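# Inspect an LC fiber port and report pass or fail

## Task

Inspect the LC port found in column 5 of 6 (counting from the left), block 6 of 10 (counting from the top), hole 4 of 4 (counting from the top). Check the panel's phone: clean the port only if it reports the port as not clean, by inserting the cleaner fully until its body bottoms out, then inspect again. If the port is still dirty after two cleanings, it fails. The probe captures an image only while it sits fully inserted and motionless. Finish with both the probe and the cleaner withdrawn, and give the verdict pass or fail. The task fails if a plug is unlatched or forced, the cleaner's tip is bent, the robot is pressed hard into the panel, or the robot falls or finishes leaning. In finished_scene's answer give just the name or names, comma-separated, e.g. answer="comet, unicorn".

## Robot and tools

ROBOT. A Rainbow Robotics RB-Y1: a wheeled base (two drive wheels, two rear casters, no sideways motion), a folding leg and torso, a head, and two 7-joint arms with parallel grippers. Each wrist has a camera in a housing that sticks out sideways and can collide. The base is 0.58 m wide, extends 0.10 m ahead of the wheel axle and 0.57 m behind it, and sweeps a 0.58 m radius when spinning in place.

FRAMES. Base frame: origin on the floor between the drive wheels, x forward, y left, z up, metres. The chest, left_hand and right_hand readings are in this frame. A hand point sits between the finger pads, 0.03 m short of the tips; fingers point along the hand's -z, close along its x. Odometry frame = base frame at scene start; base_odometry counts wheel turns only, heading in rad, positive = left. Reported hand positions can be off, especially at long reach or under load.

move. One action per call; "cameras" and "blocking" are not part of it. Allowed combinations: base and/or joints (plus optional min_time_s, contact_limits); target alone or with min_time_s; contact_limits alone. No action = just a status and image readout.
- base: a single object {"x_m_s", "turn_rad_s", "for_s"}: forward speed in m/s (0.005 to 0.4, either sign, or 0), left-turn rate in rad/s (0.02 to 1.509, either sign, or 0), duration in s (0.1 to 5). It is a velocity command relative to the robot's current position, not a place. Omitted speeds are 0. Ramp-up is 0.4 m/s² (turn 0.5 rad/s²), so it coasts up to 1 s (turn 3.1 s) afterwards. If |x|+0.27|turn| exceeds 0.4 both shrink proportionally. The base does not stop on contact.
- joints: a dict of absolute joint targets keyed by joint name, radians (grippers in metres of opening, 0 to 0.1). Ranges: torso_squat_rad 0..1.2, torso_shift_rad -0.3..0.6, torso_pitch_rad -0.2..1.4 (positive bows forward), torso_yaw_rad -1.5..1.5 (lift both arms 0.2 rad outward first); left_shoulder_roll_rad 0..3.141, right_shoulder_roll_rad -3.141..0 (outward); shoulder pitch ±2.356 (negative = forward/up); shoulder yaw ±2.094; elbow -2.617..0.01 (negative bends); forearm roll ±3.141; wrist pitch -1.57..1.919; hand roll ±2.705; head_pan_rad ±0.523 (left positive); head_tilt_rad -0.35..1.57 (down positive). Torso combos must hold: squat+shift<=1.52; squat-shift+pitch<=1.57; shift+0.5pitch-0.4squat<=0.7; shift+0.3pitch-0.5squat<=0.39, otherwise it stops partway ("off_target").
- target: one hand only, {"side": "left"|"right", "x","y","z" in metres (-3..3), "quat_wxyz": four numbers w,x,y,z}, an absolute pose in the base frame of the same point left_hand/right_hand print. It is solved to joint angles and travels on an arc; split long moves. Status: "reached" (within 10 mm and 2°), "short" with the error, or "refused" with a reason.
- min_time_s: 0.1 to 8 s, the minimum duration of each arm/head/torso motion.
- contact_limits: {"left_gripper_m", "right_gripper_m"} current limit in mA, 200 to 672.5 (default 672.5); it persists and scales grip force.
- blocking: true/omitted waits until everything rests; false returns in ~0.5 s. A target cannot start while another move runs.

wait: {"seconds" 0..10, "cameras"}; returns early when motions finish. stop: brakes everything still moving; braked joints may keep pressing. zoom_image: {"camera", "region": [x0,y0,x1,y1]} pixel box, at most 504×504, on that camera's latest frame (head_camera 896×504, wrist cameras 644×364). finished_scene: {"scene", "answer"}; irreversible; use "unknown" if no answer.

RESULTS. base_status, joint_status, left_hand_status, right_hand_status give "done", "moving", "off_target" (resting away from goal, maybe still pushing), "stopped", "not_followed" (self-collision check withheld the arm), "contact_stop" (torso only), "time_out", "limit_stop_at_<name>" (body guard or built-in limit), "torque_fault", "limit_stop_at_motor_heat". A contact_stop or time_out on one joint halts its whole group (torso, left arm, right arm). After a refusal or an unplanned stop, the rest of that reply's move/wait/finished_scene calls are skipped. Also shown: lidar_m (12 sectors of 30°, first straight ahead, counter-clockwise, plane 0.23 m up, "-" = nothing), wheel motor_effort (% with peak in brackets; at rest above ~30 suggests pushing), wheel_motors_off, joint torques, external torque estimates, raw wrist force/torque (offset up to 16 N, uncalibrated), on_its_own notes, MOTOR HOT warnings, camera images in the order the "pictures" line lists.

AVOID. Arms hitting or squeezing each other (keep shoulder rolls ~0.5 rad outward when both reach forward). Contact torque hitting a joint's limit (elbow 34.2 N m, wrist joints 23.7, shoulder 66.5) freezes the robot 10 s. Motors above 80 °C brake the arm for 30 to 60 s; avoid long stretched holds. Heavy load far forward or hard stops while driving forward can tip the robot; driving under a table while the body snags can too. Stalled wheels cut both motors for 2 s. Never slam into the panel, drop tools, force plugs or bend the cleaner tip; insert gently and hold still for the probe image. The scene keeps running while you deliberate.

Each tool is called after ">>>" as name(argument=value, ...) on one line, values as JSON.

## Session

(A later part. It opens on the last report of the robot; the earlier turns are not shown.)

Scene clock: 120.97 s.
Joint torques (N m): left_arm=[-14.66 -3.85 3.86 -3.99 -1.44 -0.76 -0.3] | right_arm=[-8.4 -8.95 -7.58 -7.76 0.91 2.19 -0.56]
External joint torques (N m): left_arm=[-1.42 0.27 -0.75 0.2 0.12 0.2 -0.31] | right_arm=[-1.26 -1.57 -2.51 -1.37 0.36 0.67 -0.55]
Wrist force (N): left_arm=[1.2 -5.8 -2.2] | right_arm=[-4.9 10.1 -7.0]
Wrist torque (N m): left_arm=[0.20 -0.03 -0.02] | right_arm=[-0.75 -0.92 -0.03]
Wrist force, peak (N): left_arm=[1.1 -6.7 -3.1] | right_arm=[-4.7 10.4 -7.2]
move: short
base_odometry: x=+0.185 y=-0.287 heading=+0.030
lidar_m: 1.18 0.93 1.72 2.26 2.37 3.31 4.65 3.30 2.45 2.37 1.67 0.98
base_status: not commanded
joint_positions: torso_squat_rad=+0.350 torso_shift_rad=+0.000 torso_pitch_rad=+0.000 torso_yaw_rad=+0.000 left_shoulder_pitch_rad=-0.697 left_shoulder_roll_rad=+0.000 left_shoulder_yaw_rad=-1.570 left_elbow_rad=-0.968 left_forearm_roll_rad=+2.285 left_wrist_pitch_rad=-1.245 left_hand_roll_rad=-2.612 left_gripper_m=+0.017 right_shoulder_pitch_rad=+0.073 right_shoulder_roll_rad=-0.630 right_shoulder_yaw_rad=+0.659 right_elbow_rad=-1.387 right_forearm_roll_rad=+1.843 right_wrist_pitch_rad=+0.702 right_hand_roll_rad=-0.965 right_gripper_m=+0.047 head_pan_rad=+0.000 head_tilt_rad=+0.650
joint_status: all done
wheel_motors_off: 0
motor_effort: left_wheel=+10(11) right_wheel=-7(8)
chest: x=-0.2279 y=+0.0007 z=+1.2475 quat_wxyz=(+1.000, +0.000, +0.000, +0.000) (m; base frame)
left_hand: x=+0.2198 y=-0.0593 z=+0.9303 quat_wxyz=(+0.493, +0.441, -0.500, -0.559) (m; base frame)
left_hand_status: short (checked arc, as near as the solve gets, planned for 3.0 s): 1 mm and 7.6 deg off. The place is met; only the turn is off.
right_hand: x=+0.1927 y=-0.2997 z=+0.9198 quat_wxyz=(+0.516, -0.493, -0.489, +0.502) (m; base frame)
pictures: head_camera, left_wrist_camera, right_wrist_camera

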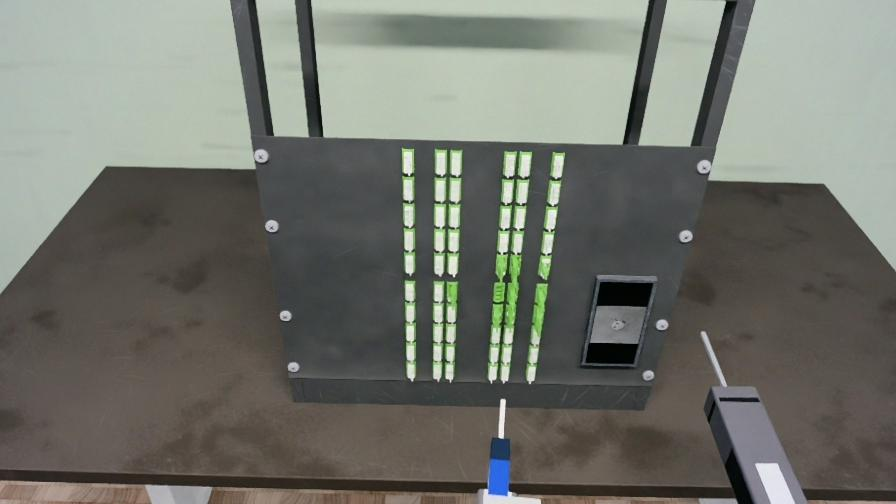

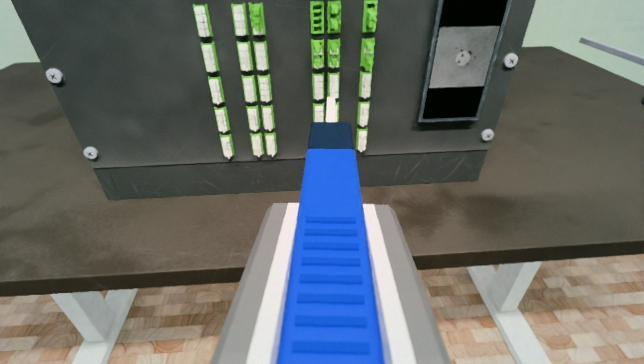

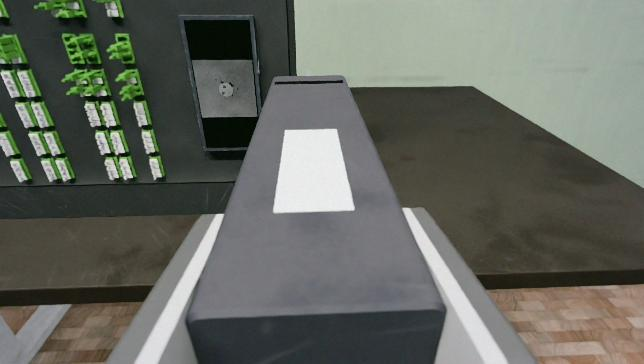

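>>> move(target={"side":"left","x":0.15,"y":0.20,"z":0.95,"quat_wxyz":[0.5017,0.4896,-0.494,-0.5148]}, min_time_s=3, cameras=[])

>>> move(joints={"left_shoulder_pitch_rad":0.568,"left_shoulder_roll_rad":0.3,"left_shoulder_yaw_rad":0.05,"left_elbow_rad":-1.704,"left_forearm_roll_rad":-0.368,"left_wrist_pitch_rad":-0.435,"left_hand_roll_rad":-1.01}, min_time_s=3, cameras=["head_camera"])

>>> move(joints={"left_shoulder_pitch_rad":0.073,"left_shoulder_roll_rad":0.63,"left_shoulder_yaw_rad":-0.659,"left_elbow_rad":-1.387,"left_forearm_roll_rad":-1.843,"left_wrist_pitch_rad":0.702,"left_hand_roll_rad":0.965}, min_time_s=4)

Scene clock: 126.20 s.
Joint torques (N m): left_arm=[-9.28 6.71 3.99 -5.25 -1.7 -0.93 0.26] | right_arm=[-8.07 -8.66 -7.49 -7.68 0.83 2.16 -0.52]
External joint torques (N m): left_arm=[0.46 0.82 -1.05 -0.71 -0.22 0.25 0.25] | right_arm=[-0.92 -1.29 -2.41 -1.3 0.27 0.64 -0.52]
Wrist force (N): left_arm=[2.1 -5.9 -2.4] | right_arm=[-4.5 10.1 -6.8]
Wrist torque (N m): left_arm=[0.22 0.06 0.03] | right_arm=[-0.74 -0.88 -0.04]
Wrist force, peak (N): left_arm=[1.3 -6.7 -3.8] | right_arm=[-4.8 10.4 -7.1]
move: done
base_odometry: x=+0.185 y=-0.287 heading=+0.030
lidar_m: 1.18 0.92 1.72 2.27 2.38 3.31 4.66 3.29 2.45 2.37 1.68 0.99
base_status: not commanded
joint_positions: torso_squat_rad=+0.350 torso_shift_rad=+0.000 torso_pitch_rad=+0.000 torso_yaw_rad=+0.000 left_shoulder_pitch_rad=-0.483 left_shoulder_roll_rad=+0.791 left_shoulder_yaw_rad=-1.668 left_elbow_rad=-1.696 left_forearm_roll_rad=+2.032 left_wrist_pitch_rad=-1.479 left_hand_roll_rad=-2.477 left_gripper_m=+0.017 right_shoulder_pitch_rad=+0.073 right_shoulder_roll_rad=-0.630 right_shoulder_yaw_rad=+0.659 right_elbow_rad=-1.387 right_forearm_roll_rad=+1.843 right_wrist_pitch_rad=+0.702 right_hand_roll_rad=-0.965 right_gripper_m=+0.047 head_pan_rad=+0.000 head_tilt_rad=+0.650
joint_status: all done
wheel_motors_off: 0
motor_effort: left_wheel=+10(11) right_wheel=-7(8)
chest: x=-0.2279 y=+0.0007 z=+1.2475 quat_wxyz=(+1.000, +0.000, +0.000, +0.000) (m; base frame)
left_hand: x=+0.1501 y=+0.1999 z=+0.9501 quat_wxyz=(+0.502, +0.490, -0.494, -0.514) (m; base frame)
left_hand_status: reached (checked arc, planned for 3.0 s): 0 mm and 0.0 deg off.
right_hand: x=+0.1927 y=-0.2997 z=+0.9198 quat_wxyz=(+0.516, -0.493, -0.489, +0.502) (m; base frame)
pictures: none
No camera images: "cameras" was empty.

Scene clock: 129.50 s.
Joint torques (N m): left_arm=[-1.43 4.11 5.06 -8.89 0.8 -1.18 -0.25] | right_arm=[-8.52 -8.5 -7.31 -7.69 0.9 2.28 -0.51]
External joint torques (N m): left_arm=[-0.69 -1.1 1.43 -0.42 0.19 0.32 -0.26] | right_arm=[-1.38 -1.12 -2.23 -1.3 0.35 0.76 -0.5]
Wrist force (N): left_arm=[2.8 -5.7 -3.1] | right_arm=[-4.7 10.2 -7.1]
Wrist torque (N m): left_arm=[0.19 0.07 0.02] | right_arm=[-0.76 -0.89 -0.03]
Wrist force, peak (N): left_arm=[2.7 -6.5 -2.4] | right_arm=[-4.7 10.3 -7.4]
move: done
base_odometry: x=+0.185 y=-0.287 heading=+0.030
lidar_m: 1.17 0.93 1.73 2.26 2.37 3.30 4.66 3.29 2.46 2.38 1.68 0.97
base_status: not commanded
joint_positions: torso_squat_rad=+0.350 torso_shift_rad=+0.000 torso_pitch_rad=+0.000 torso_yaw_rad=+0.000 left_shoulder_pitch_rad=+0.568 left_shoulder_roll_rad=+0.300 left_shoulder_yaw_rad=+0.050 left_elbow_rad=-1.704 left_forearm_roll_rad=-0.368 left_wrist_pitch_rad=-0.435 left_hand_roll_rad=-1.010 left_gripper_m=+0.017 right_shoulder_pitch_rad=+0.073 right_shoulder_roll_rad=-0.630 right_shoulder_yaw_rad=+0.658 right_elbow_rad=-1.387 right_forearm_roll_rad=+1.843 right_wrist_pitch_rad=+0.702 right_hand_roll_rad=-0.965 right_gripper_m=+0.047 head_pan_rad=+0.000 head_tilt_rad=+0.650
joint_status: all done
wheel_motors_off: 0
motor_effort: left_wheel=+10(11) right_wheel=-7(8)
chest: x=-0.2279 y=+0.0007 z=+1.2475 quat_wxyz=(+1.000, +0.000, +0.000, +0.000) (m; base frame)
left_hand: x=+0.0979 y=+0.3371 z=+0.9535 quat_wxyz=(+0.466, +0.495, -0.478, -0.556) (m; base frame)
right_hand: x=+0.1927 y=-0.2997 z=+0.9198 quat_wxyz=(+0.516, -0.493, -0.489, +0.502) (m; base frame)
pictures: head_camera

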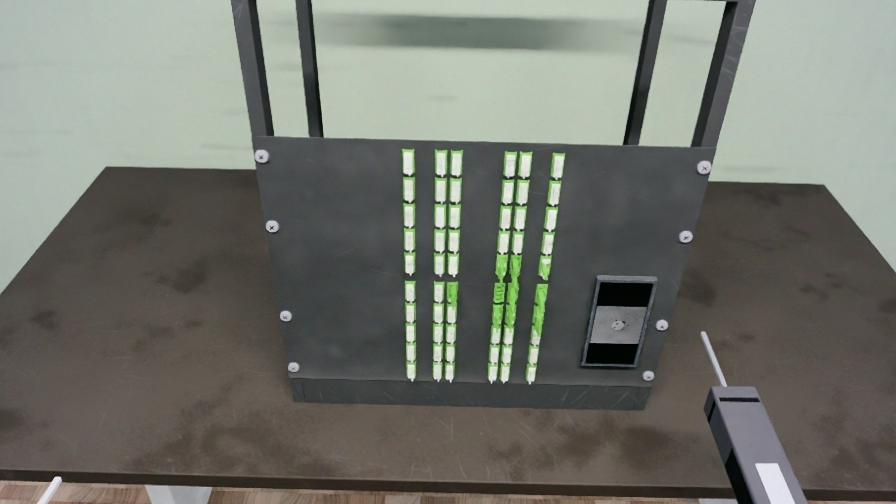

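Scene clock: 133.80 s.
Joint torques (N m): left_arm=[-9.08 7.6 4.02 -6.06 -0.71 2.04 0.05] | right_arm=[-8.41 -8.66 -7.48 -7.72 0.88 2.27 -0.54]
External joint torques (N m): left_arm=[-1.73 0.46 -1.14 0.42 -0.01 0.49 0.04] | right_arm=[-1.27 -1.28 -2.41 -1.33 0.33 0.75 -0.53]
Wrist force (N): left_arm=[1.4 -6.2 -2.5] | right_arm=[-4.6 10.2 -7.0]
Wrist torque (N m): left_arm=[0.27 -0.06 0.03] | right_arm=[-0.77 -0.89 -0.02]
Wrist force, peak (N): left_arm=[2.3 -5.9 -5.1] | right_arm=[-4.8 10.3 -7.3]
move: done
base_odometry: x=+0.185 y=-0.287 heading=+0.030
lidar_m: 1.17 0.93 1.72 2.26 2.37 3.31 4.65 3.29 2.44 2.37 1.67 0.98
base_status: not commanded
joint_positions: torso_squat_rad=+0.350 torso_shift_rad=+0.000 torso_pitch_rad=+0.000 torso_yaw_rad=+0.000 left_shoulder_pitch_rad=+0.073 left_shoulder_roll_rad=+0.630 left_shoulder_yaw_rad=-0.659 left_elbow_rad=-1.387 left_forearm_roll_rad=-1.843 left_wrist_pitch_rad=+0.702 left_hand_roll_rad=+0.965 left_gripper_m=+0.017 right_shoulder_pitch_rad=+0.073 right_shoulder_roll_rad=-0.630 right_shoulder_yaw_rad=+0.658 right_elbow_rad=-1.387 right_forearm_roll_rad=+1.843 right_wrist_pitch_rad=+0.702 right_hand_roll_rad=-0.965 right_gripper_m=+0.047 head_pan_rad=+0.000 head_tilt_rad=+0.650
joint_status: all done
wheel_motors_off: 0
motor_effort: left_wheel=+9(11) right_wheel=-7(8)
chest: x=-0.2279 y=+0.0007 z=+1.2475 quat_wxyz=(+1.000, +0.000, +0.000, +0.000) (m; base frame)
left_hand: x=+0.1926 y=+0.3007 z=+0.9197 quat_wxyz=(+0.516, +0.493, -0.489, -0.502) (m; base frame)
right_hand: x=+0.1927 y=-0.2997 z=+0.9198 quat_wxyz=(+0.516, -0.493, -0.489, +0.502) (m; base frame)
pictures: head_camera, left_wrist_camera, right_wrist_camera

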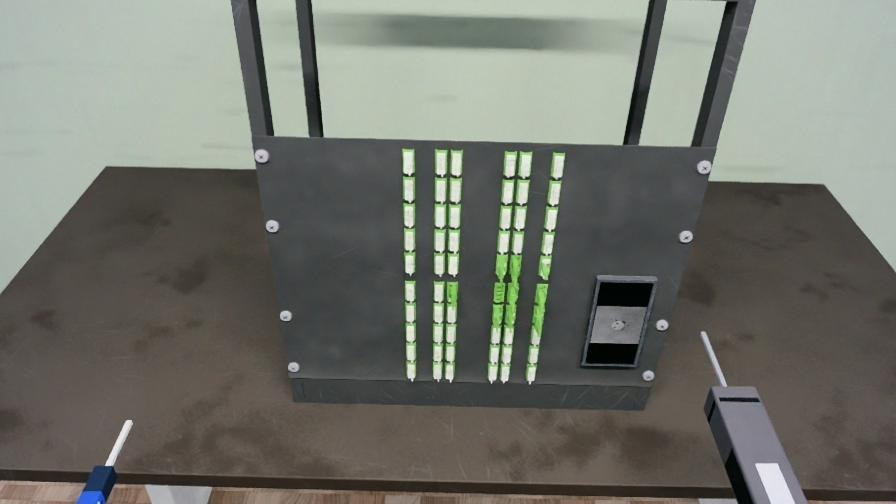

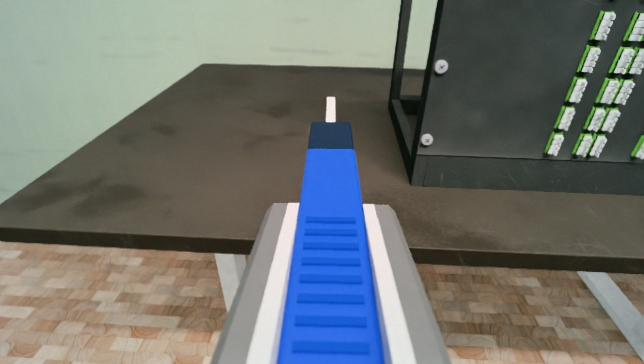

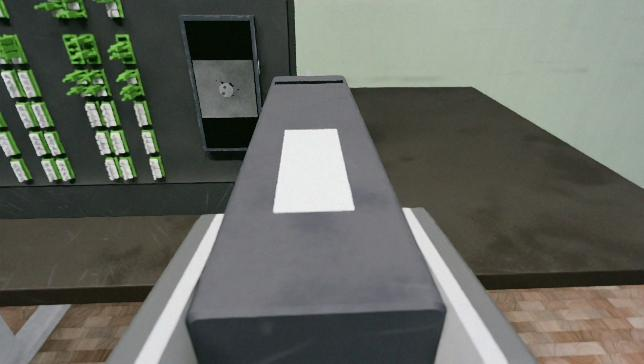

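>>> move(target={"side":"left","x":0.24,"y":0.1,"z":0.925,"quat_wxyz":[0.5017,0.4896,-0.494,-0.5148]}, min_time_s=3, cameras=[])

>>> move(target={"side":"left","x":0.27,"y":0.0,"z":0.925,"quat_wxyz":[0.5017,0.4896,-0.494,-0.5148]}, min_time_s=2, cameras=[])

>>> move(target={"side":"left","x":0.28,"y":-0.08,"z":0.925,"quat_wxyz":[0.5017,0.4896,-0.494,-0.5148]}, min_time_s=2)

Scene clock: 137.43 s.
Joint torques (N m): left_arm=[-12.08 -3.18 0.87 -8.09 -0.84 1.62 -0.3] | right_arm=[-8.5 -8.7 -7.71 -7.68 0.91 2.27 -0.51]
External joint torques (N m): left_arm=[-1.82 -0.84 -1.05 0.42 0.18 0.63 -0.32] | right_arm=[-1.36 -1.33 -2.63 -1.29 0.35 0.75 -0.5]
Wrist force (N): left_arm=[1.8 -5.2 -2.5] | right_arm=[-4.7 10.3 -6.9]
Wrist torque (N m): left_arm=[0.17 0.02 0.03] | right_arm=[-0.77 -0.88 -0.04]
Wrist force, peak (N): left_arm=[2.1 -6.5 -3.2] | right_arm=[-4.9 10.3 -7.2]
move: done
base_odometry: x=+0.185 y=-0.287 heading=+0.030
lidar_m: 1.18 0.92 1.73 2.27 2.38 3.31 4.66 3.30 2.45 2.37 1.67 0.98
base_status: not commanded
joint_positions: torso_squat_rad=+0.350 torso_shift_rad=+0.000 torso_pitch_rad=+0.000 torso_yaw_rad=+0.000 left_shoulder_pitch_rad=-0.122 left_shoulder_roll_rad=+0.147 left_shoulder_yaw_rad=-0.709 left_elbow_rad=-1.192 left_forearm_roll_rad=-1.780 left_wrist_pitch_rad=+0.721 left_hand_roll_rad=+0.544 left_gripper_m=+0.017 right_shoulder_pitch_rad=+0.073 right_shoulder_roll_rad=-0.630 right_shoulder_yaw_rad=+0.658 right_elbow_rad=-1.387 right_forearm_roll_rad=+1.843 right_wrist_pitch_rad=+0.702 right_hand_roll_rad=-0.965 right_gripper_m=+0.047 head_pan_rad=+0.000 head_tilt_rad=+0.650
joint_status: all done
wheel_motors_off: 0
motor_effort: left_wheel=+10(11) right_wheel=-7(8)
chest: x=-0.2279 y=+0.0007 z=+1.2475 quat_wxyz=(+1.000, +0.000, +0.000, +0.000) (m; base frame)
left_hand: x=+0.2399 y=+0.1003 z=+0.9250 quat_wxyz=(+0.502, +0.489, -0.494, -0.515) (m; base frame)
left_hand_status: reached (checked arc, planned for 3.0 s): 0 mm and 0.0 deg off.
right_hand: x=+0.1927 y=-0.2997 z=+0.9198 quat_wxyz=(+0.516, -0.493, -0.489, +0.502) (m; base frame)
pictures: none
No camera images: "cameras" was empty.

Scene clock: 139.77 s.
Joint torques (N m): left_arm=[-16.12 -2.78 2.65 -2.11 -1.34 1.71 0.2] | right_arm=[-8.24 -8.74 -7.5 -7.73 0.9 2.3 -0.47]
External joint torques (N m): left_arm=[-1.24 -0.44 -1.13 0.48 -0.04 0.46 0.18] | right_arm=[-1.1 -1.37 -2.43 -1.34 0.34 0.78 -0.47]
Wrist force (N): left_arm=[1.8 -5.7 -2.4] | right_arm=[-4.7 10.1 -7.1]
Wrist torque (N m): left_arm=[0.18 0.00 0.05] | right_arm=[-0.75 -0.90 -0.04]
Wrist force, peak (N): left_arm=[1.2 -6.6 -3.3] | right_arm=[-4.9 10.5 -7.2]
move: done
base_odometry: x=+0.185 y=-0.287 heading=+0.030
lidar_m: 1.16 0.93 1.74 2.26 2.37 3.31 4.65 3.29 2.46 2.37 1.68 0.98
base_status: not commanded
joint_positions: torso_squat_rad=+0.350 torso_shift_rad=+0.000 torso_pitch_rad=+0.000 torso_yaw_rad=+0.000 left_shoulder_pitch_rad=-0.737 left_shoulder_roll_rad=+0.000 left_shoulder_yaw_rad=-1.570 left_elbow_rad=-0.725 left_forearm_roll_rad=-0.881 left_wrist_pitch_rad=+1.189 left_hand_roll_rad=+0.716 left_gripper_m=+0.017 right_shoulder_pitch_rad=+0.073 right_shoulder_roll_rad=-0.630 right_shoulder_yaw_rad=+0.658 right_elbow_rad=-1.387 right_forearm_roll_rad=+1.843 right_wrist_pitch_rad=+0.702 right_hand_roll_rad=-0.965 right_gripper_m=+0.047 head_pan_rad=+0.000 head_tilt_rad=+0.650
joint_status: all done
wheel_motors_off: 0
motor_effort: left_wheel=+10(10) right_wheel=-7(8)
chest: x=-0.2279 y=+0.0007 z=+1.2475 quat_wxyz=(+1.000, +0.000, +0.000, +0.000) (m; base frame)
left_hand: x=+0.2698 y=+0.0005 z=+0.9253 quat_wxyz=(+0.502, +0.482, -0.493, -0.522) (m; base frame)
left_hand_status: reached (checked arc, as near as the solve gets, planned for 2.0 s): 1 mm and 1.2 deg off.
right_hand: x=+0.1927 y=-0.2997 z=+0.9198 quat_wxyz=(+0.516, -0.493, -0.489, +0.502) (m; base frame)
pictures: none
No camera images: "cameras" was empty.

Scene clock: 142.10 s.
Joint torques (N m): left_arm=[-18.57 -1.98 4.1 -3.1 -0.84 0.97 -0.34] | right_arm=[-8.32 -8.43 -7.58 -7.67 0.84 2.29 -0.48]
External joint torques (N m): left_arm=[-2.4 -0.27 -0.89 -0.44 0.35 0 -0.36] | right_arm=[-1.17 -1.06 -2.51 -1.28 0.28 0.77 -0.47]
Wrist force (N): left_arm=[1.7 -6.2 -4.2] | right_arm=[-4.6 10.0 -7.0]
Wrist torque (N m): left_arm=[0.27 0.04 0.04] | right_arm=[-0.73 -0.88 -0.04]
Wrist force, peak (N): left_arm=[1.3 -6.5 -3.8] | right_arm=[-4.8 10.4 -7.1]
move: short
base_odometry: x=+0.185 y=-0.287 heading=+0.030
lidar_m: 1.18 0.94 1.73 2.27 2.38 3.32 4.66 3.29 2.44 2.36 1.67 0.98
base_status: not commanded
joint_positions: torso_squat_rad=+0.350 torso_shift_rad=+0.000 torso_pitch_rad=+0.000 torso_yaw_rad=+0.000 left_shoulder_pitch_rad=-0.873 left_shoulder_roll_rad=+0.000 left_shoulder_yaw_rad=-1.570 left_elbow_rad=-0.807 left_forearm_roll_rad=-0.689 left_wrist_pitch_rad=+0.905 left_hand_roll_rad=+0.593 left_gripper_m=+0.017 right_shoulder_pitch_rad=+0.073 right_shoulder_roll_rad=-0.630 right_shoulder_yaw_rad=+0.658 right_elbow_rad=-1.387 right_forearm_roll_rad=+1.843 right_wrist_pitch_rad=+0.702 right_hand_roll_rad=-0.965 right_gripper_m=+0.047 head_pan_rad=+0.000 head_tilt_rad=+0.650
joint_status: all done
wheel_motors_off: 0
motor_effort: left_wheel=+10(11) right_wheel=-7(8)
chest: x=-0.2279 y=+0.0007 z=+1.2475 quat_wxyz=(+1.000, +0.000, +0.000, +0.000) (m; base frame)
left_hand: x=+0.2797 y=-0.0791 z=+0.9254 quat_wxyz=(+0.485, +0.369, -0.496, -0.618) (m; base frame)
left_hand_status: short (checked arc, as near as the solve gets, planned for 2.0 s): 1 mm and 18.3 deg off. The place is met; only the turn is off.
right_hand: x=+0.1927 y=-0.2997 z=+0.9198 quat_wxyz=(+0.516, -0.493, -0.489, +0.502) (m; base frame)
pictures: head_camera, left_wrist_camera, right_wrist_camera

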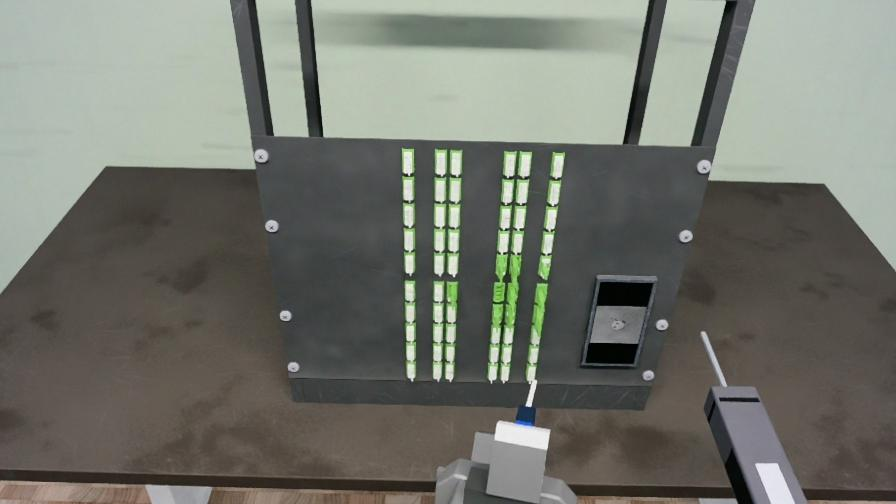

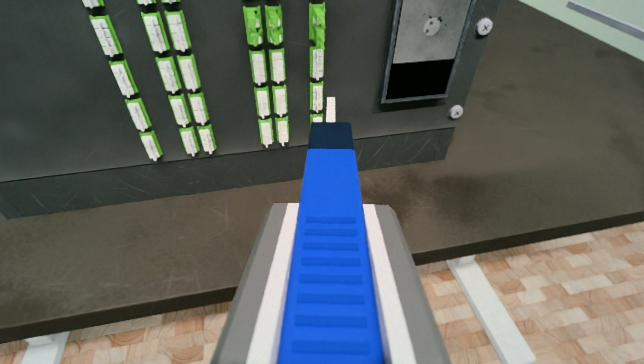

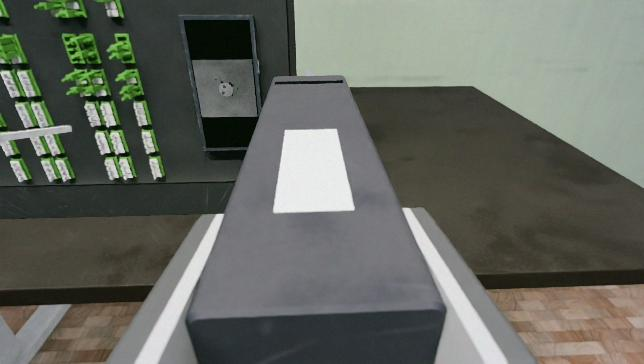

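>>> move(target={"side":"left","x":0.20,"y":0.12,"z":0.925,"quat_wxyz":[0.5017,0.4896,-0.494,-0.5148]}, min_time_s=3, cameras=[])

>>> move(joints={"torso_yaw_rad":-0.45,"head_pan_rad":0.4}, min_time_s=3)

Scene clock: 146.03 s.
Joint torques (N m): left_arm=[-12.1 3.5 4.41 -4.24 -1.64 1.85 0.27] | right_arm=[-8.44 -8.41 -7.35 -7.6 0.89 2.37 -0.56]
External joint torques (N m): left_arm=[0.42 1.06 -1 -0.73 -0.22 0.63 0.25] | right_arm=[-1.3 -1.03 -2.27 -1.21 0.33 0.85 -0.56]
Wrist force (N): left_arm=[1.8 -6.4 -2.1] | right_arm=[-4.6 10.2 -6.9]
Wrist torque (N m): left_arm=[0.29 -0.02 0.01] | right_arm=[-0.75 -0.90 -0.04]
Wrist force, peak (N): left_arm=[1.4 -6.4 -4.6] | right_arm=[-4.7 10.4 -7.2]
move: done
base_odometry: x=+0.185 y=-0.287 heading=+0.030
lidar_m: 1.17 0.91 1.74 2.26 2.38 3.31 4.65 3.29 2.44 2.37 1.66 0.98
base_status: not commanded
joint_positions: torso_squat_rad=+0.350 torso_shift_rad=+0.000 torso_pitch_rad=+0.000 torso_yaw_rad=+0.000 left_shoulder_pitch_rad=-0.637 left_shoulder_roll_rad=+0.472 left_shoulder_yaw_rad=-1.725 left_elbow_rad=-1.365 left_forearm_roll_rad=-0.926 left_wrist_pitch_rad=+1.467 left_hand_roll_rad=+0.696 left_gripper_m=+0.017 right_shoulder_pitch_rad=+0.073 right_shoulder_roll_rad=-0.630 right_shoulder_yaw_rad=+0.658 right_elbow_rad=-1.387 right_forearm_roll_rad=+1.843 right_wrist_pitch_rad=+0.702 right_hand_roll_rad=-0.965 right_gripper_m=+0.047 head_pan_rad=+0.000 head_tilt_rad=+0.650
joint_status: all done
wheel_motors_off: 0
motor_effort: left_wheel=+10(11) right_wheel=-7(8)
chest: x=-0.2279 y=+0.0007 z=+1.2475 quat_wxyz=(+1.000, +0.000, +0.000, +0.000) (m; base frame)
left_hand: x=+0.2000 y=+0.1199 z=+0.9251 quat_wxyz=(+0.501, +0.490, -0.494, -0.514) (m; base frame)
left_hand_status: reached (checked arc, planned for 3.0 s): 0 mm and 0.1 deg off.
right_hand: x=+0.1927 y=-0.2997 z=+0.9198 quat_wxyz=(+0.516, -0.493, -0.489, +0.502) (m; base frame)
pictures: none
No camera images: "cameras" was empty.

Scene clock: 149.33 s.
Joint torques (N m): left_arm=[-12.41 3.28 4.43 -4.14 -1.57 1.82 0.21] | right_arm=[-8.29 -8.76 -7.39 -7.78 0.8 2.35 -0.58]
External joint torques (N m): left_arm=[0.12 0.86 -0.98 -0.63 -0.14 0.6 0.19] | right_arm=[-1.14 -1.37 -2.31 -1.4 0.24 0.83 -0.58]
Wrist force (N): left_arm=[2.0 -5.9 -2.0] | right_arm=[-4.7 10.0 -7.0]
Wrist torque (N m): left_arm=[0.22 0.01 -0.01] | right_arm=[-0.73 -0.87 -0.02]
Wrist force, peak (N): left_arm=[2.2 -7.2 -2.2] | right_arm=[-4.8 10.4 -7.2]
move: done
base_odometry: x=+0.185 y=-0.287 heading=+0.030
lidar_m: 1.17 0.93 1.74 2.27 2.38 3.30 4.65 3.30 2.45 2.37 1.67 0.96
base_status: not commanded
joint_positions: torso_squat_rad=+0.350 torso_shift_rad=+0.000 torso_pitch_rad=+0.000 torso_yaw_rad=-0.450 left_shoulder_pitch_rad=-0.637 left_shoulder_roll_rad=+0.472 left_shoulder_yaw_rad=-1.725 left_elbow_rad=-1.365 left_forearm_roll_rad=-0.926 left_wrist_pitch_rad=+1.467 left_hand_roll_rad=+0.696 left_gripper_m=+0.017 right_shoulder_pitch_rad=+0.073 right_shoulder_roll_rad=-0.630 right_shoulder_yaw_rad=+0.658 right_elbow_rad=-1.387 right_forearm_roll_rad=+1.843 right_wrist_pitch_rad=+0.702 right_hand_roll_rad=-0.965 right_gripper_m=+0.047 head_pan_rad=+0.400 head_tilt_rad=+0.650
joint_status: all done
wheel_motors_off: 0
motor_effort: left_wheel=+9(11) right_wheel=-7(8)
chest: x=-0.2279 y=+0.0007 z=+1.2475 quat_wxyz=(+0.975, +0.000, +0.000, -0.223) (m; base frame)
left_hand: x=+0.2093 y=-0.0782 z=+0.9252 quat_wxyz=(+0.374, +0.367, -0.591, -0.613) (m; base frame)
right_hand: x=+0.0202 y=-0.4528 z=+0.9198 quat_wxyz=(+0.615, -0.590, -0.366, +0.375) (m; base frame)
pictures: head_camera, left_wrist_camera, right_wrist_camera

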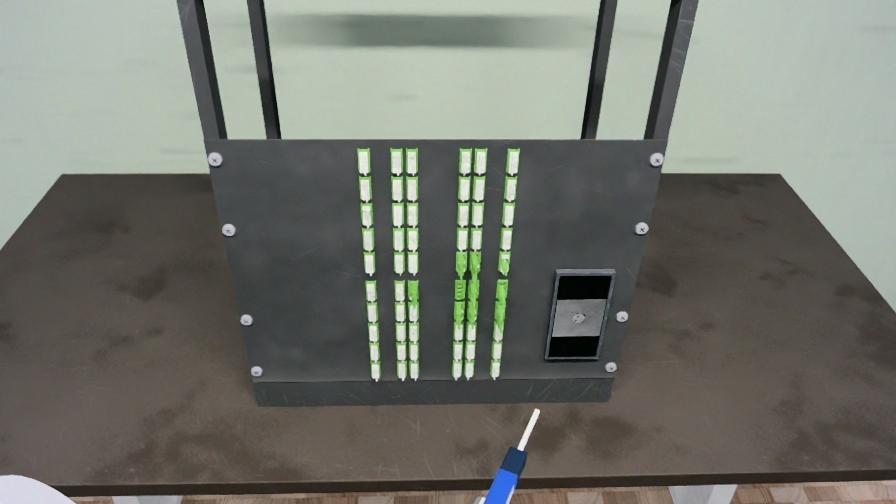

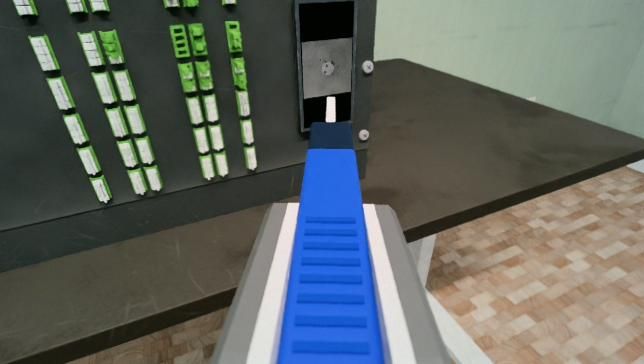

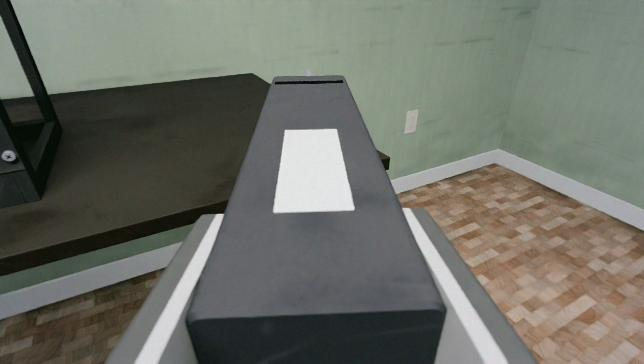

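>>> move(target={"side":"left","x":0.26,"y":-0.081,"z":0.925,"quat_wxyz":[0.5017,0.4896,-0.494,-0.5148]}, min_time_s=3)

Scene clock: 152.77 s.
Joint torques (N m): left_arm=[-16.42 -0.69 6.14 -2.17 -1.38 1.86 -0.33] | right_arm=[-8.37 -8.6 -7.49 -7.62 0.93 2.24 -0.52]
External joint torques (N m): left_arm=[-1.87 -0.16 2.21 0.63 0.12 0.72 -0.34] | right_arm=[-1.22 -1.22 -2.42 -1.23 0.37 0.72 -0.51]
Wrist force (N): left_arm=[1.4 -5.3 -2.4] | right_arm=[-4.7 10.1 -7.2]
Wrist torque (N m): left_arm=[0.15 -0.07 0.00] | right_arm=[-0.76 -0.89 -0.04]
Wrist force, peak (N): left_arm=[1.9 -7.2 -2.6] | right_arm=[-4.6 10.4 -7.2]
move: done
base_odometry: x=+0.185 y=-0.287 heading=+0.030
lidar_m: 1.18 0.93 1.71 2.26 2.37 3.30 4.66 3.28 2.45 2.37 1.66 0.98
base_status: not commanded
joint_positions: torso_squat_rad=+0.350 torso_shift_rad=+0.000 torso_pitch_rad=+0.000 torso_yaw_rad=-0.450 left_shoulder_pitch_rad=-0.670 left_shoulder_roll_rad=+0.135 left_shoulder_yaw_rad=-1.497 left_elbow_rad=-0.882 left_forearm_roll_rad=-0.695 left_wrist_pitch_rad=+1.554 left_hand_roll_rad=+0.643 left_gripper_m=+0.017 right_shoulder_pitch_rad=+0.073 right_shoulder_roll_rad=-0.630 right_shoulder_yaw_rad=+0.658 right_elbow_rad=-1.387 right_forearm_roll_rad=+1.843 right_wrist_pitch_rad=+0.702 right_hand_roll_rad=-0.965 right_gripper_m=+0.047 head_pan_rad=+0.400 head_tilt_rad=+0.650
joint_status: all done
wheel_motors_off: 0
motor_effort: left_wheel=+10(11) right_wheel=-7(8)
chest: x=-0.2279 y=+0.0007 z=+1.2475 quat_wxyz=(+0.975, +0.000, +0.000, -0.223) (m; base frame)
left_hand: x=+0.2598 y=-0.0808 z=+0.9249 quat_wxyz=(+0.501, +0.489, -0.494, -0.515) (m; base frame)
left_hand_status: reached (checked arc, planned for 3.0 s): 0 mm and 0.1 deg off.
right_hand: x=+0.0202 y=-0.4528 z=+0.9198 quat_wxyz=(+0.615, -0.590, -0.366, +0.375) (m; base frame)
pictures: head_camera, left_wrist_camera, right_wrist_camera

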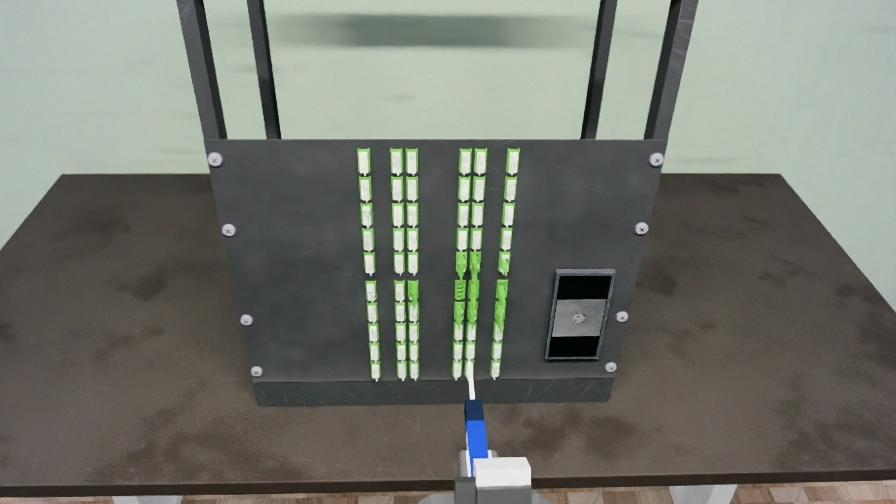

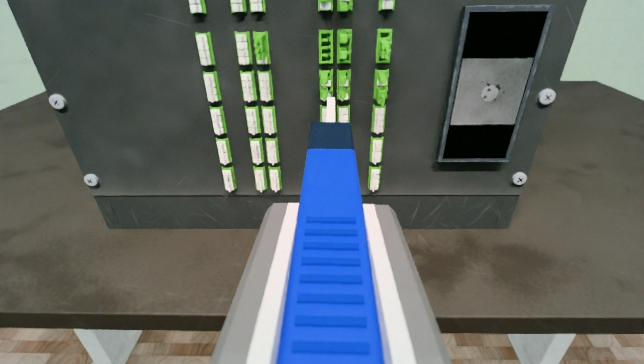

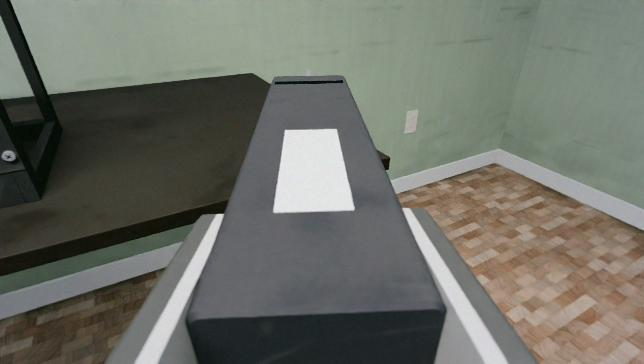

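>>> zoom_image(camera="left_wrist_camera", region=[35, 80, 115, 200])

>>> zoom_image(camera="left_wrist_camera", region=[490, 80, 570, 200])

>>> zoom_image(camera="left_wrist_camera", region=[300, 60, 360, 130])

>>> zoom_image(camera="left_wrist_camera", region=[310, 20, 360, 60])

>>> zoom_image(camera="head_camera", region=[440, 270, 500, 430])

Scaled by 4.200 from the camera's 644x364 image, which has a finer 1265x715 frame.

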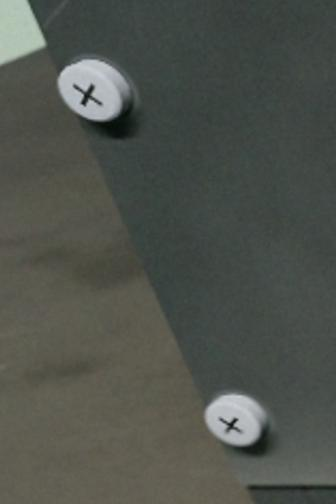

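Scaled by 4.200 from the camera's 644x364 image, which has a finer 1265x715 frame.

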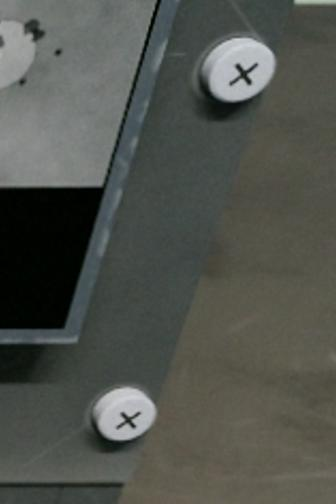

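Scaled by 7.200 from the camera's 644x364 image, which has a finer 1265x715 frame.

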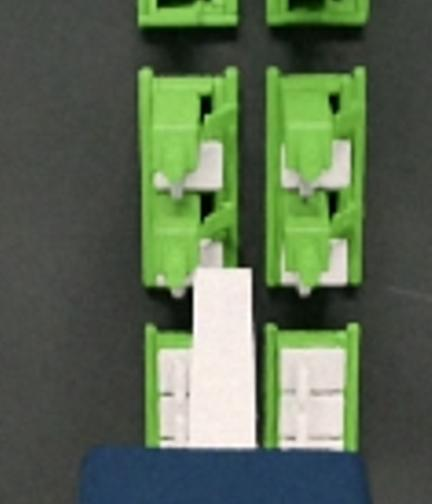

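Scaled by 10.080 from the camera's 644x364 image, which has a finer 1265x715 frame.

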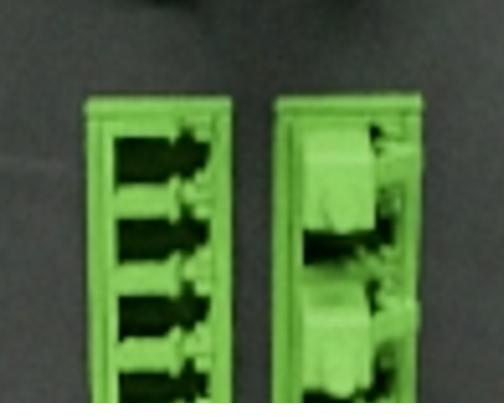

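Scaled by 3.150 from the camera's 896x504 image, which has a finer 1280x720 frame.

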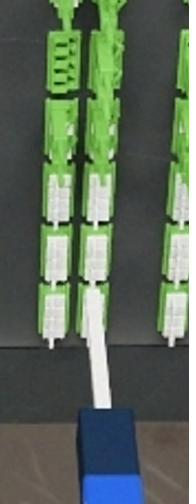

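>>> move(target={"side":"left","x":0.29,"y":-0.0813,"z":0.924,"quat_wxyz":[0.5017,0.4896,-0.494,-0.5148]}, min_time_s=2.5, cameras=["left_wrist_camera"])

>>> zoom_image(camera="left_wrist_camera", region=[10, 80, 110, 230])

>>> zoom_image(camera="left_wrist_camera", region=[490, 80, 590, 230])

>>> zoom_image(camera="left_wrist_camera", region=[305, 20, 365, 110])

Scene clock: 157.77 s.
Joint torques (N m): left_arm=[-17.56 -0.72 5.85 -1.49 -1.06 1.22 0.24] | right_arm=[-8.29 -8.66 -7.44 -7.64 0.9 2.2 -0.49]
External joint torques (N m): left_arm=[-2 -0.85 2.37 0.6 0.37 0 0.23] | right_arm=[-1.14 -1.27 -2.37 -1.25 0.35 0.68 -0.49]
Wrist force (N): left_arm=[2.2 -6.1 -2.2] | right_arm=[-4.7 10.0 -6.9]
Wrist torque (N m): left_arm=[0.24 0.03 0.04] | right_arm=[-0.74 -0.89 -0.04]
Wrist force, peak (N): left_arm=[2.2 -6.7 -2.7] | right_arm=[-4.9 10.4 -7.1]
move: done
base_odometry: x=+0.185 y=-0.287 heading=+0.030
lidar_m: 1.18 0.93 1.73 2.26 2.37 3.32 4.65 3.29 2.46 2.37 1.66 0.98
base_status: not commanded
joint_positions: torso_squat_rad=+0.350 torso_shift_rad=+0.000 torso_pitch_rad=+0.000 torso_yaw_rad=-0.450 left_shoulder_pitch_rad=-0.709 left_shoulder_roll_rad=+0.111 left_shoulder_yaw_rad=-1.480 left_elbow_rad=-0.742 left_forearm_roll_rad=-0.676 left_wrist_pitch_rad=+1.445 left_hand_roll_rad=+0.690 left_gripper_m=+0.017 right_shoulder_pitch_rad=+0.073 right_shoulder_roll_rad=-0.630 right_shoulder_yaw_rad=+0.658 right_elbow_rad=-1.387 right_forearm_roll_rad=+1.843 right_wrist_pitch_rad=+0.702 right_hand_roll_rad=-0.965 right_gripper_m=+0.047 head_pan_rad=+0.400 head_tilt_rad=+0.650
joint_status: all done
wheel_motors_off: 0
motor_effort: left_wheel=+10(11) right_wheel=-7(8)
chest: x=-0.2279 y=+0.0007 z=+1.2475 quat_wxyz=(+0.975, +0.000, +0.000, -0.223) (m; base frame)
left_hand: x=+0.2897 y=-0.0809 z=+0.9241 quat_wxyz=(+0.502, +0.489, -0.493, -0.516) (m; base frame)
left_hand_status: reached (checked arc, planned for 2.5 s): 1 mm and 0.2 deg off.
right_hand: x=+0.0202 y=-0.4528 z=+0.9198 quat_wxyz=(+0.615, -0.590, -0.366, +0.375) (m; base frame)
pictures: left_wrist_camera

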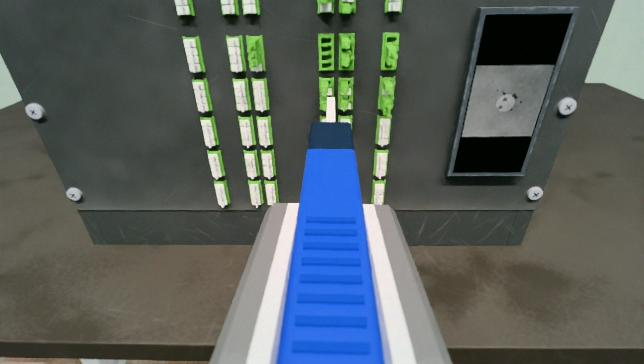

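Scaled by 3.360 from the camera's 644x364 image, which has a finer 1265x715 frame.

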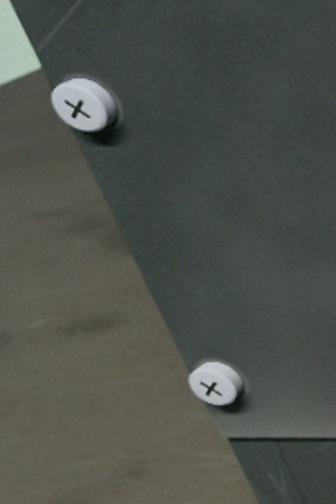

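Scaled by 3.360 from the camera's 644x364 image, which has a finer 1265x715 frame.

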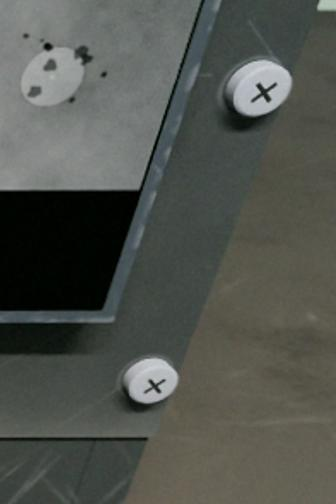

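Scaled by 5.600 from the camera's 644x364 image, which has a finer 1265x715 frame.

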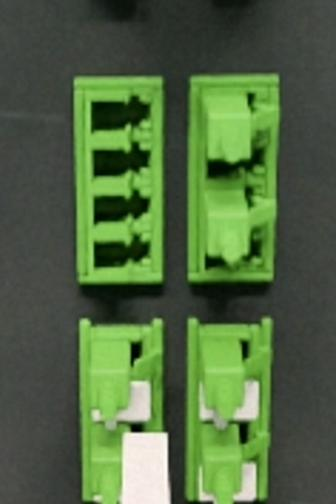

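>>> zoom_image(camera="left_wrist_camera", region=[270, 190, 400, 364])

>>> zoom_image(camera="left_wrist_camera", region=[290, 80, 370, 200])

Scaled by 2.897 from the camera's 644x364 image, which has a finer 1265x715 frame.

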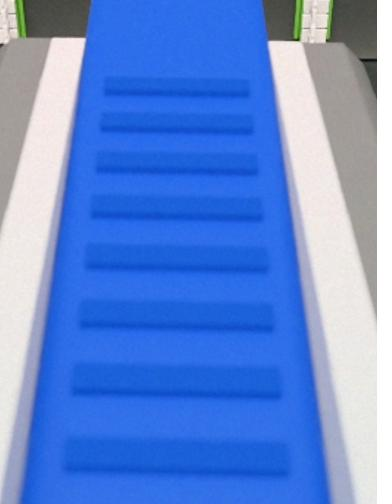

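Scaled by 4.200 from the camera's 644x364 image, which has a finer 1265x715 frame.

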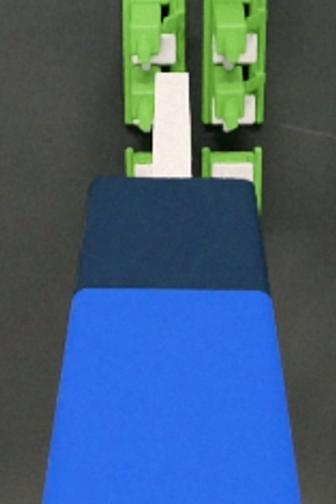

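>>> move(target={"side":"left","x":0.285,"y":-0.0905,"z":0.93,"quat_wxyz":[0.5037,0.4875,-0.5048,-0.504]}, min_time_s=2.5, cameras=["left_wrist_camera","head_camera"])

>>> zoom_image(camera="left_wrist_camera", region=[10, 80, 110, 230])

>>> zoom_image(camera="left_wrist_camera", region=[490, 80, 590, 230])

>>> zoom_image(camera="left_wrist_camera", region=[305, 40, 365, 100])

>>> zoom_image(camera="head_camera", region=[440, 270, 500, 390])

Scene clock: 163.50 s.
Joint torques (N m): left_arm=[-17.78 -1.51 5.78 -1.58 -1.56 1.95 0.31] | right_arm=[-8.38 -8.62 -7.41 -7.68 0.85 2.34 -0.53]
External joint torques (N m): left_arm=[-2.25 -1.2 2.49 0.51 -0.13 0.74 0.3] | right_arm=[-1.24 -1.24 -2.34 -1.3 0.29 0.82 -0.52]
Wrist force (N): left_arm=[1.5 -5.9 -2.2] | right_arm=[-4.6 10.1 -7.0]
Wrist torque (N m): left_arm=[0.23 -0.01 0.05] | right_arm=[-0.76 -0.88 -0.03]
Wrist force, peak (N): left_arm=[1.6 -6.8 -3.2] | right_arm=[-4.8 10.6 -7.0]
move: done
base_odometry: x=+0.185 y=-0.287 heading=+0.030
lidar_m: 1.18 0.92 1.74 2.27 2.37 3.30 4.65 3.29 2.45 2.37 1.66 0.98
base_status: not commanded
joint_positions: torso_squat_rad=+0.350 torso_shift_rad=+0.000 torso_pitch_rad=+0.000 torso_yaw_rad=-0.450 left_shoulder_pitch_rad=-0.717 left_shoulder_roll_rad=+0.076 left_shoulder_yaw_rad=-1.478 left_elbow_rad=-0.709 left_forearm_roll_rad=-0.687 left_wrist_pitch_rad=+1.457 left_hand_roll_rad=+0.714 left_gripper_m=+0.017 right_shoulder_pitch_rad=+0.073 right_shoulder_roll_rad=-0.630 right_shoulder_yaw_rad=+0.658 right_elbow_rad=-1.387 right_forearm_roll_rad=+1.843 right_wrist_pitch_rad=+0.702 right_hand_roll_rad=-0.965 right_gripper_m=+0.047 head_pan_rad=+0.400 head_tilt_rad=+0.650
joint_status: all done
wheel_motors_off: 0
motor_effort: left_wheel=+10(11) right_wheel=-7(8)
chest: x=-0.2279 y=+0.0007 z=+1.2475 quat_wxyz=(+0.975, +0.000, +0.000, -0.223) (m; base frame)
left_hand: x=+0.2849 y=-0.0903 z=+0.9297 quat_wxyz=(+0.504, +0.487, -0.504, -0.505) (m; base frame)
left_hand_status: reached (checked arc, planned for 2.5 s): 0 mm and 0.2 deg off.
right_hand: x=+0.0202 y=-0.4528 z=+0.9198 quat_wxyz=(+0.615, -0.590, -0.366, +0.375) (m; base frame)
pictures: head_camera, left_wrist_camera

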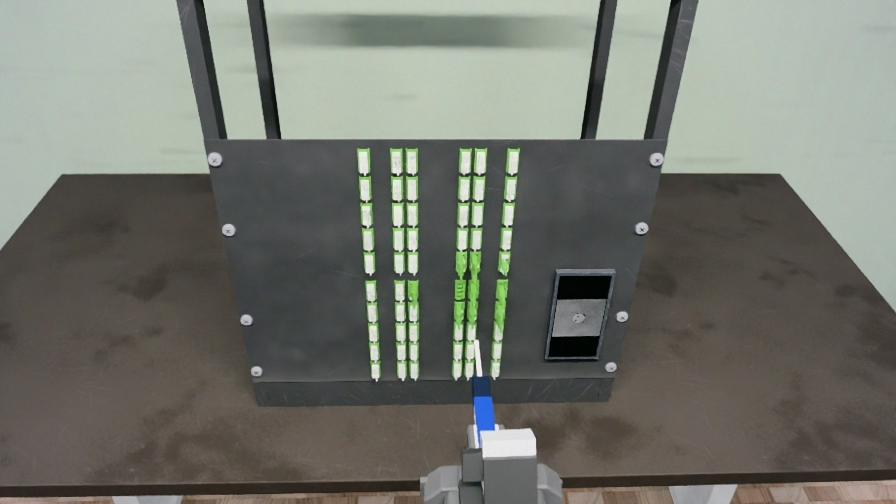

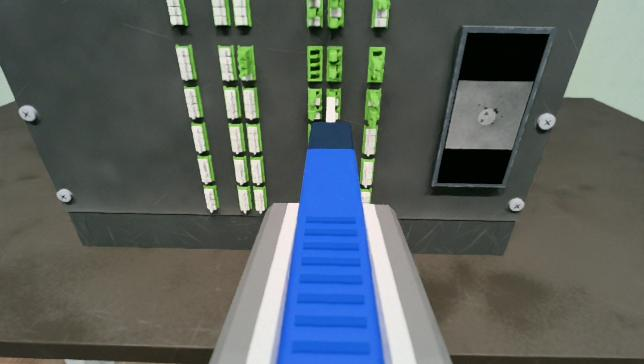

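Scaled by 3.360 from the camera's 644x364 image, which has a finer 1265x715 frame.

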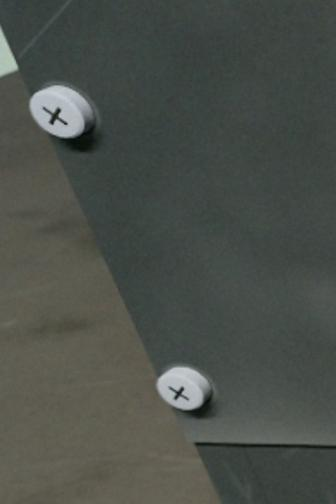

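Scaled by 3.360 from the camera's 644x364 image, which has a finer 1265x715 frame.

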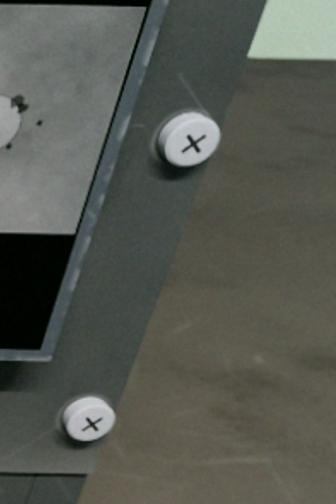

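Scaled by 8.400 from the camera's 644x364 image, which has a finer 1265x715 frame.

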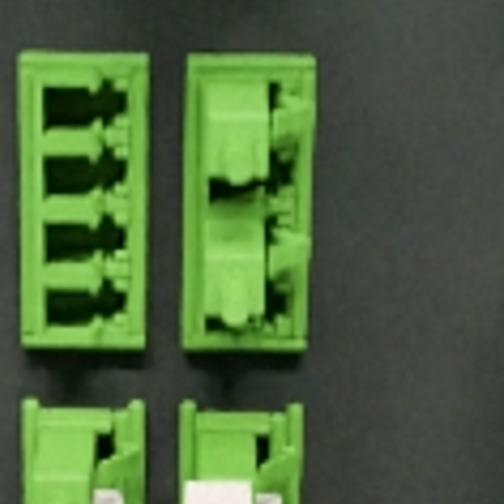

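Scaled by 4.200 from the camera's 896x504 image, which has a finer 1280x720 frame.

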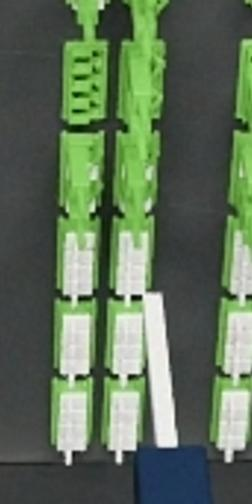

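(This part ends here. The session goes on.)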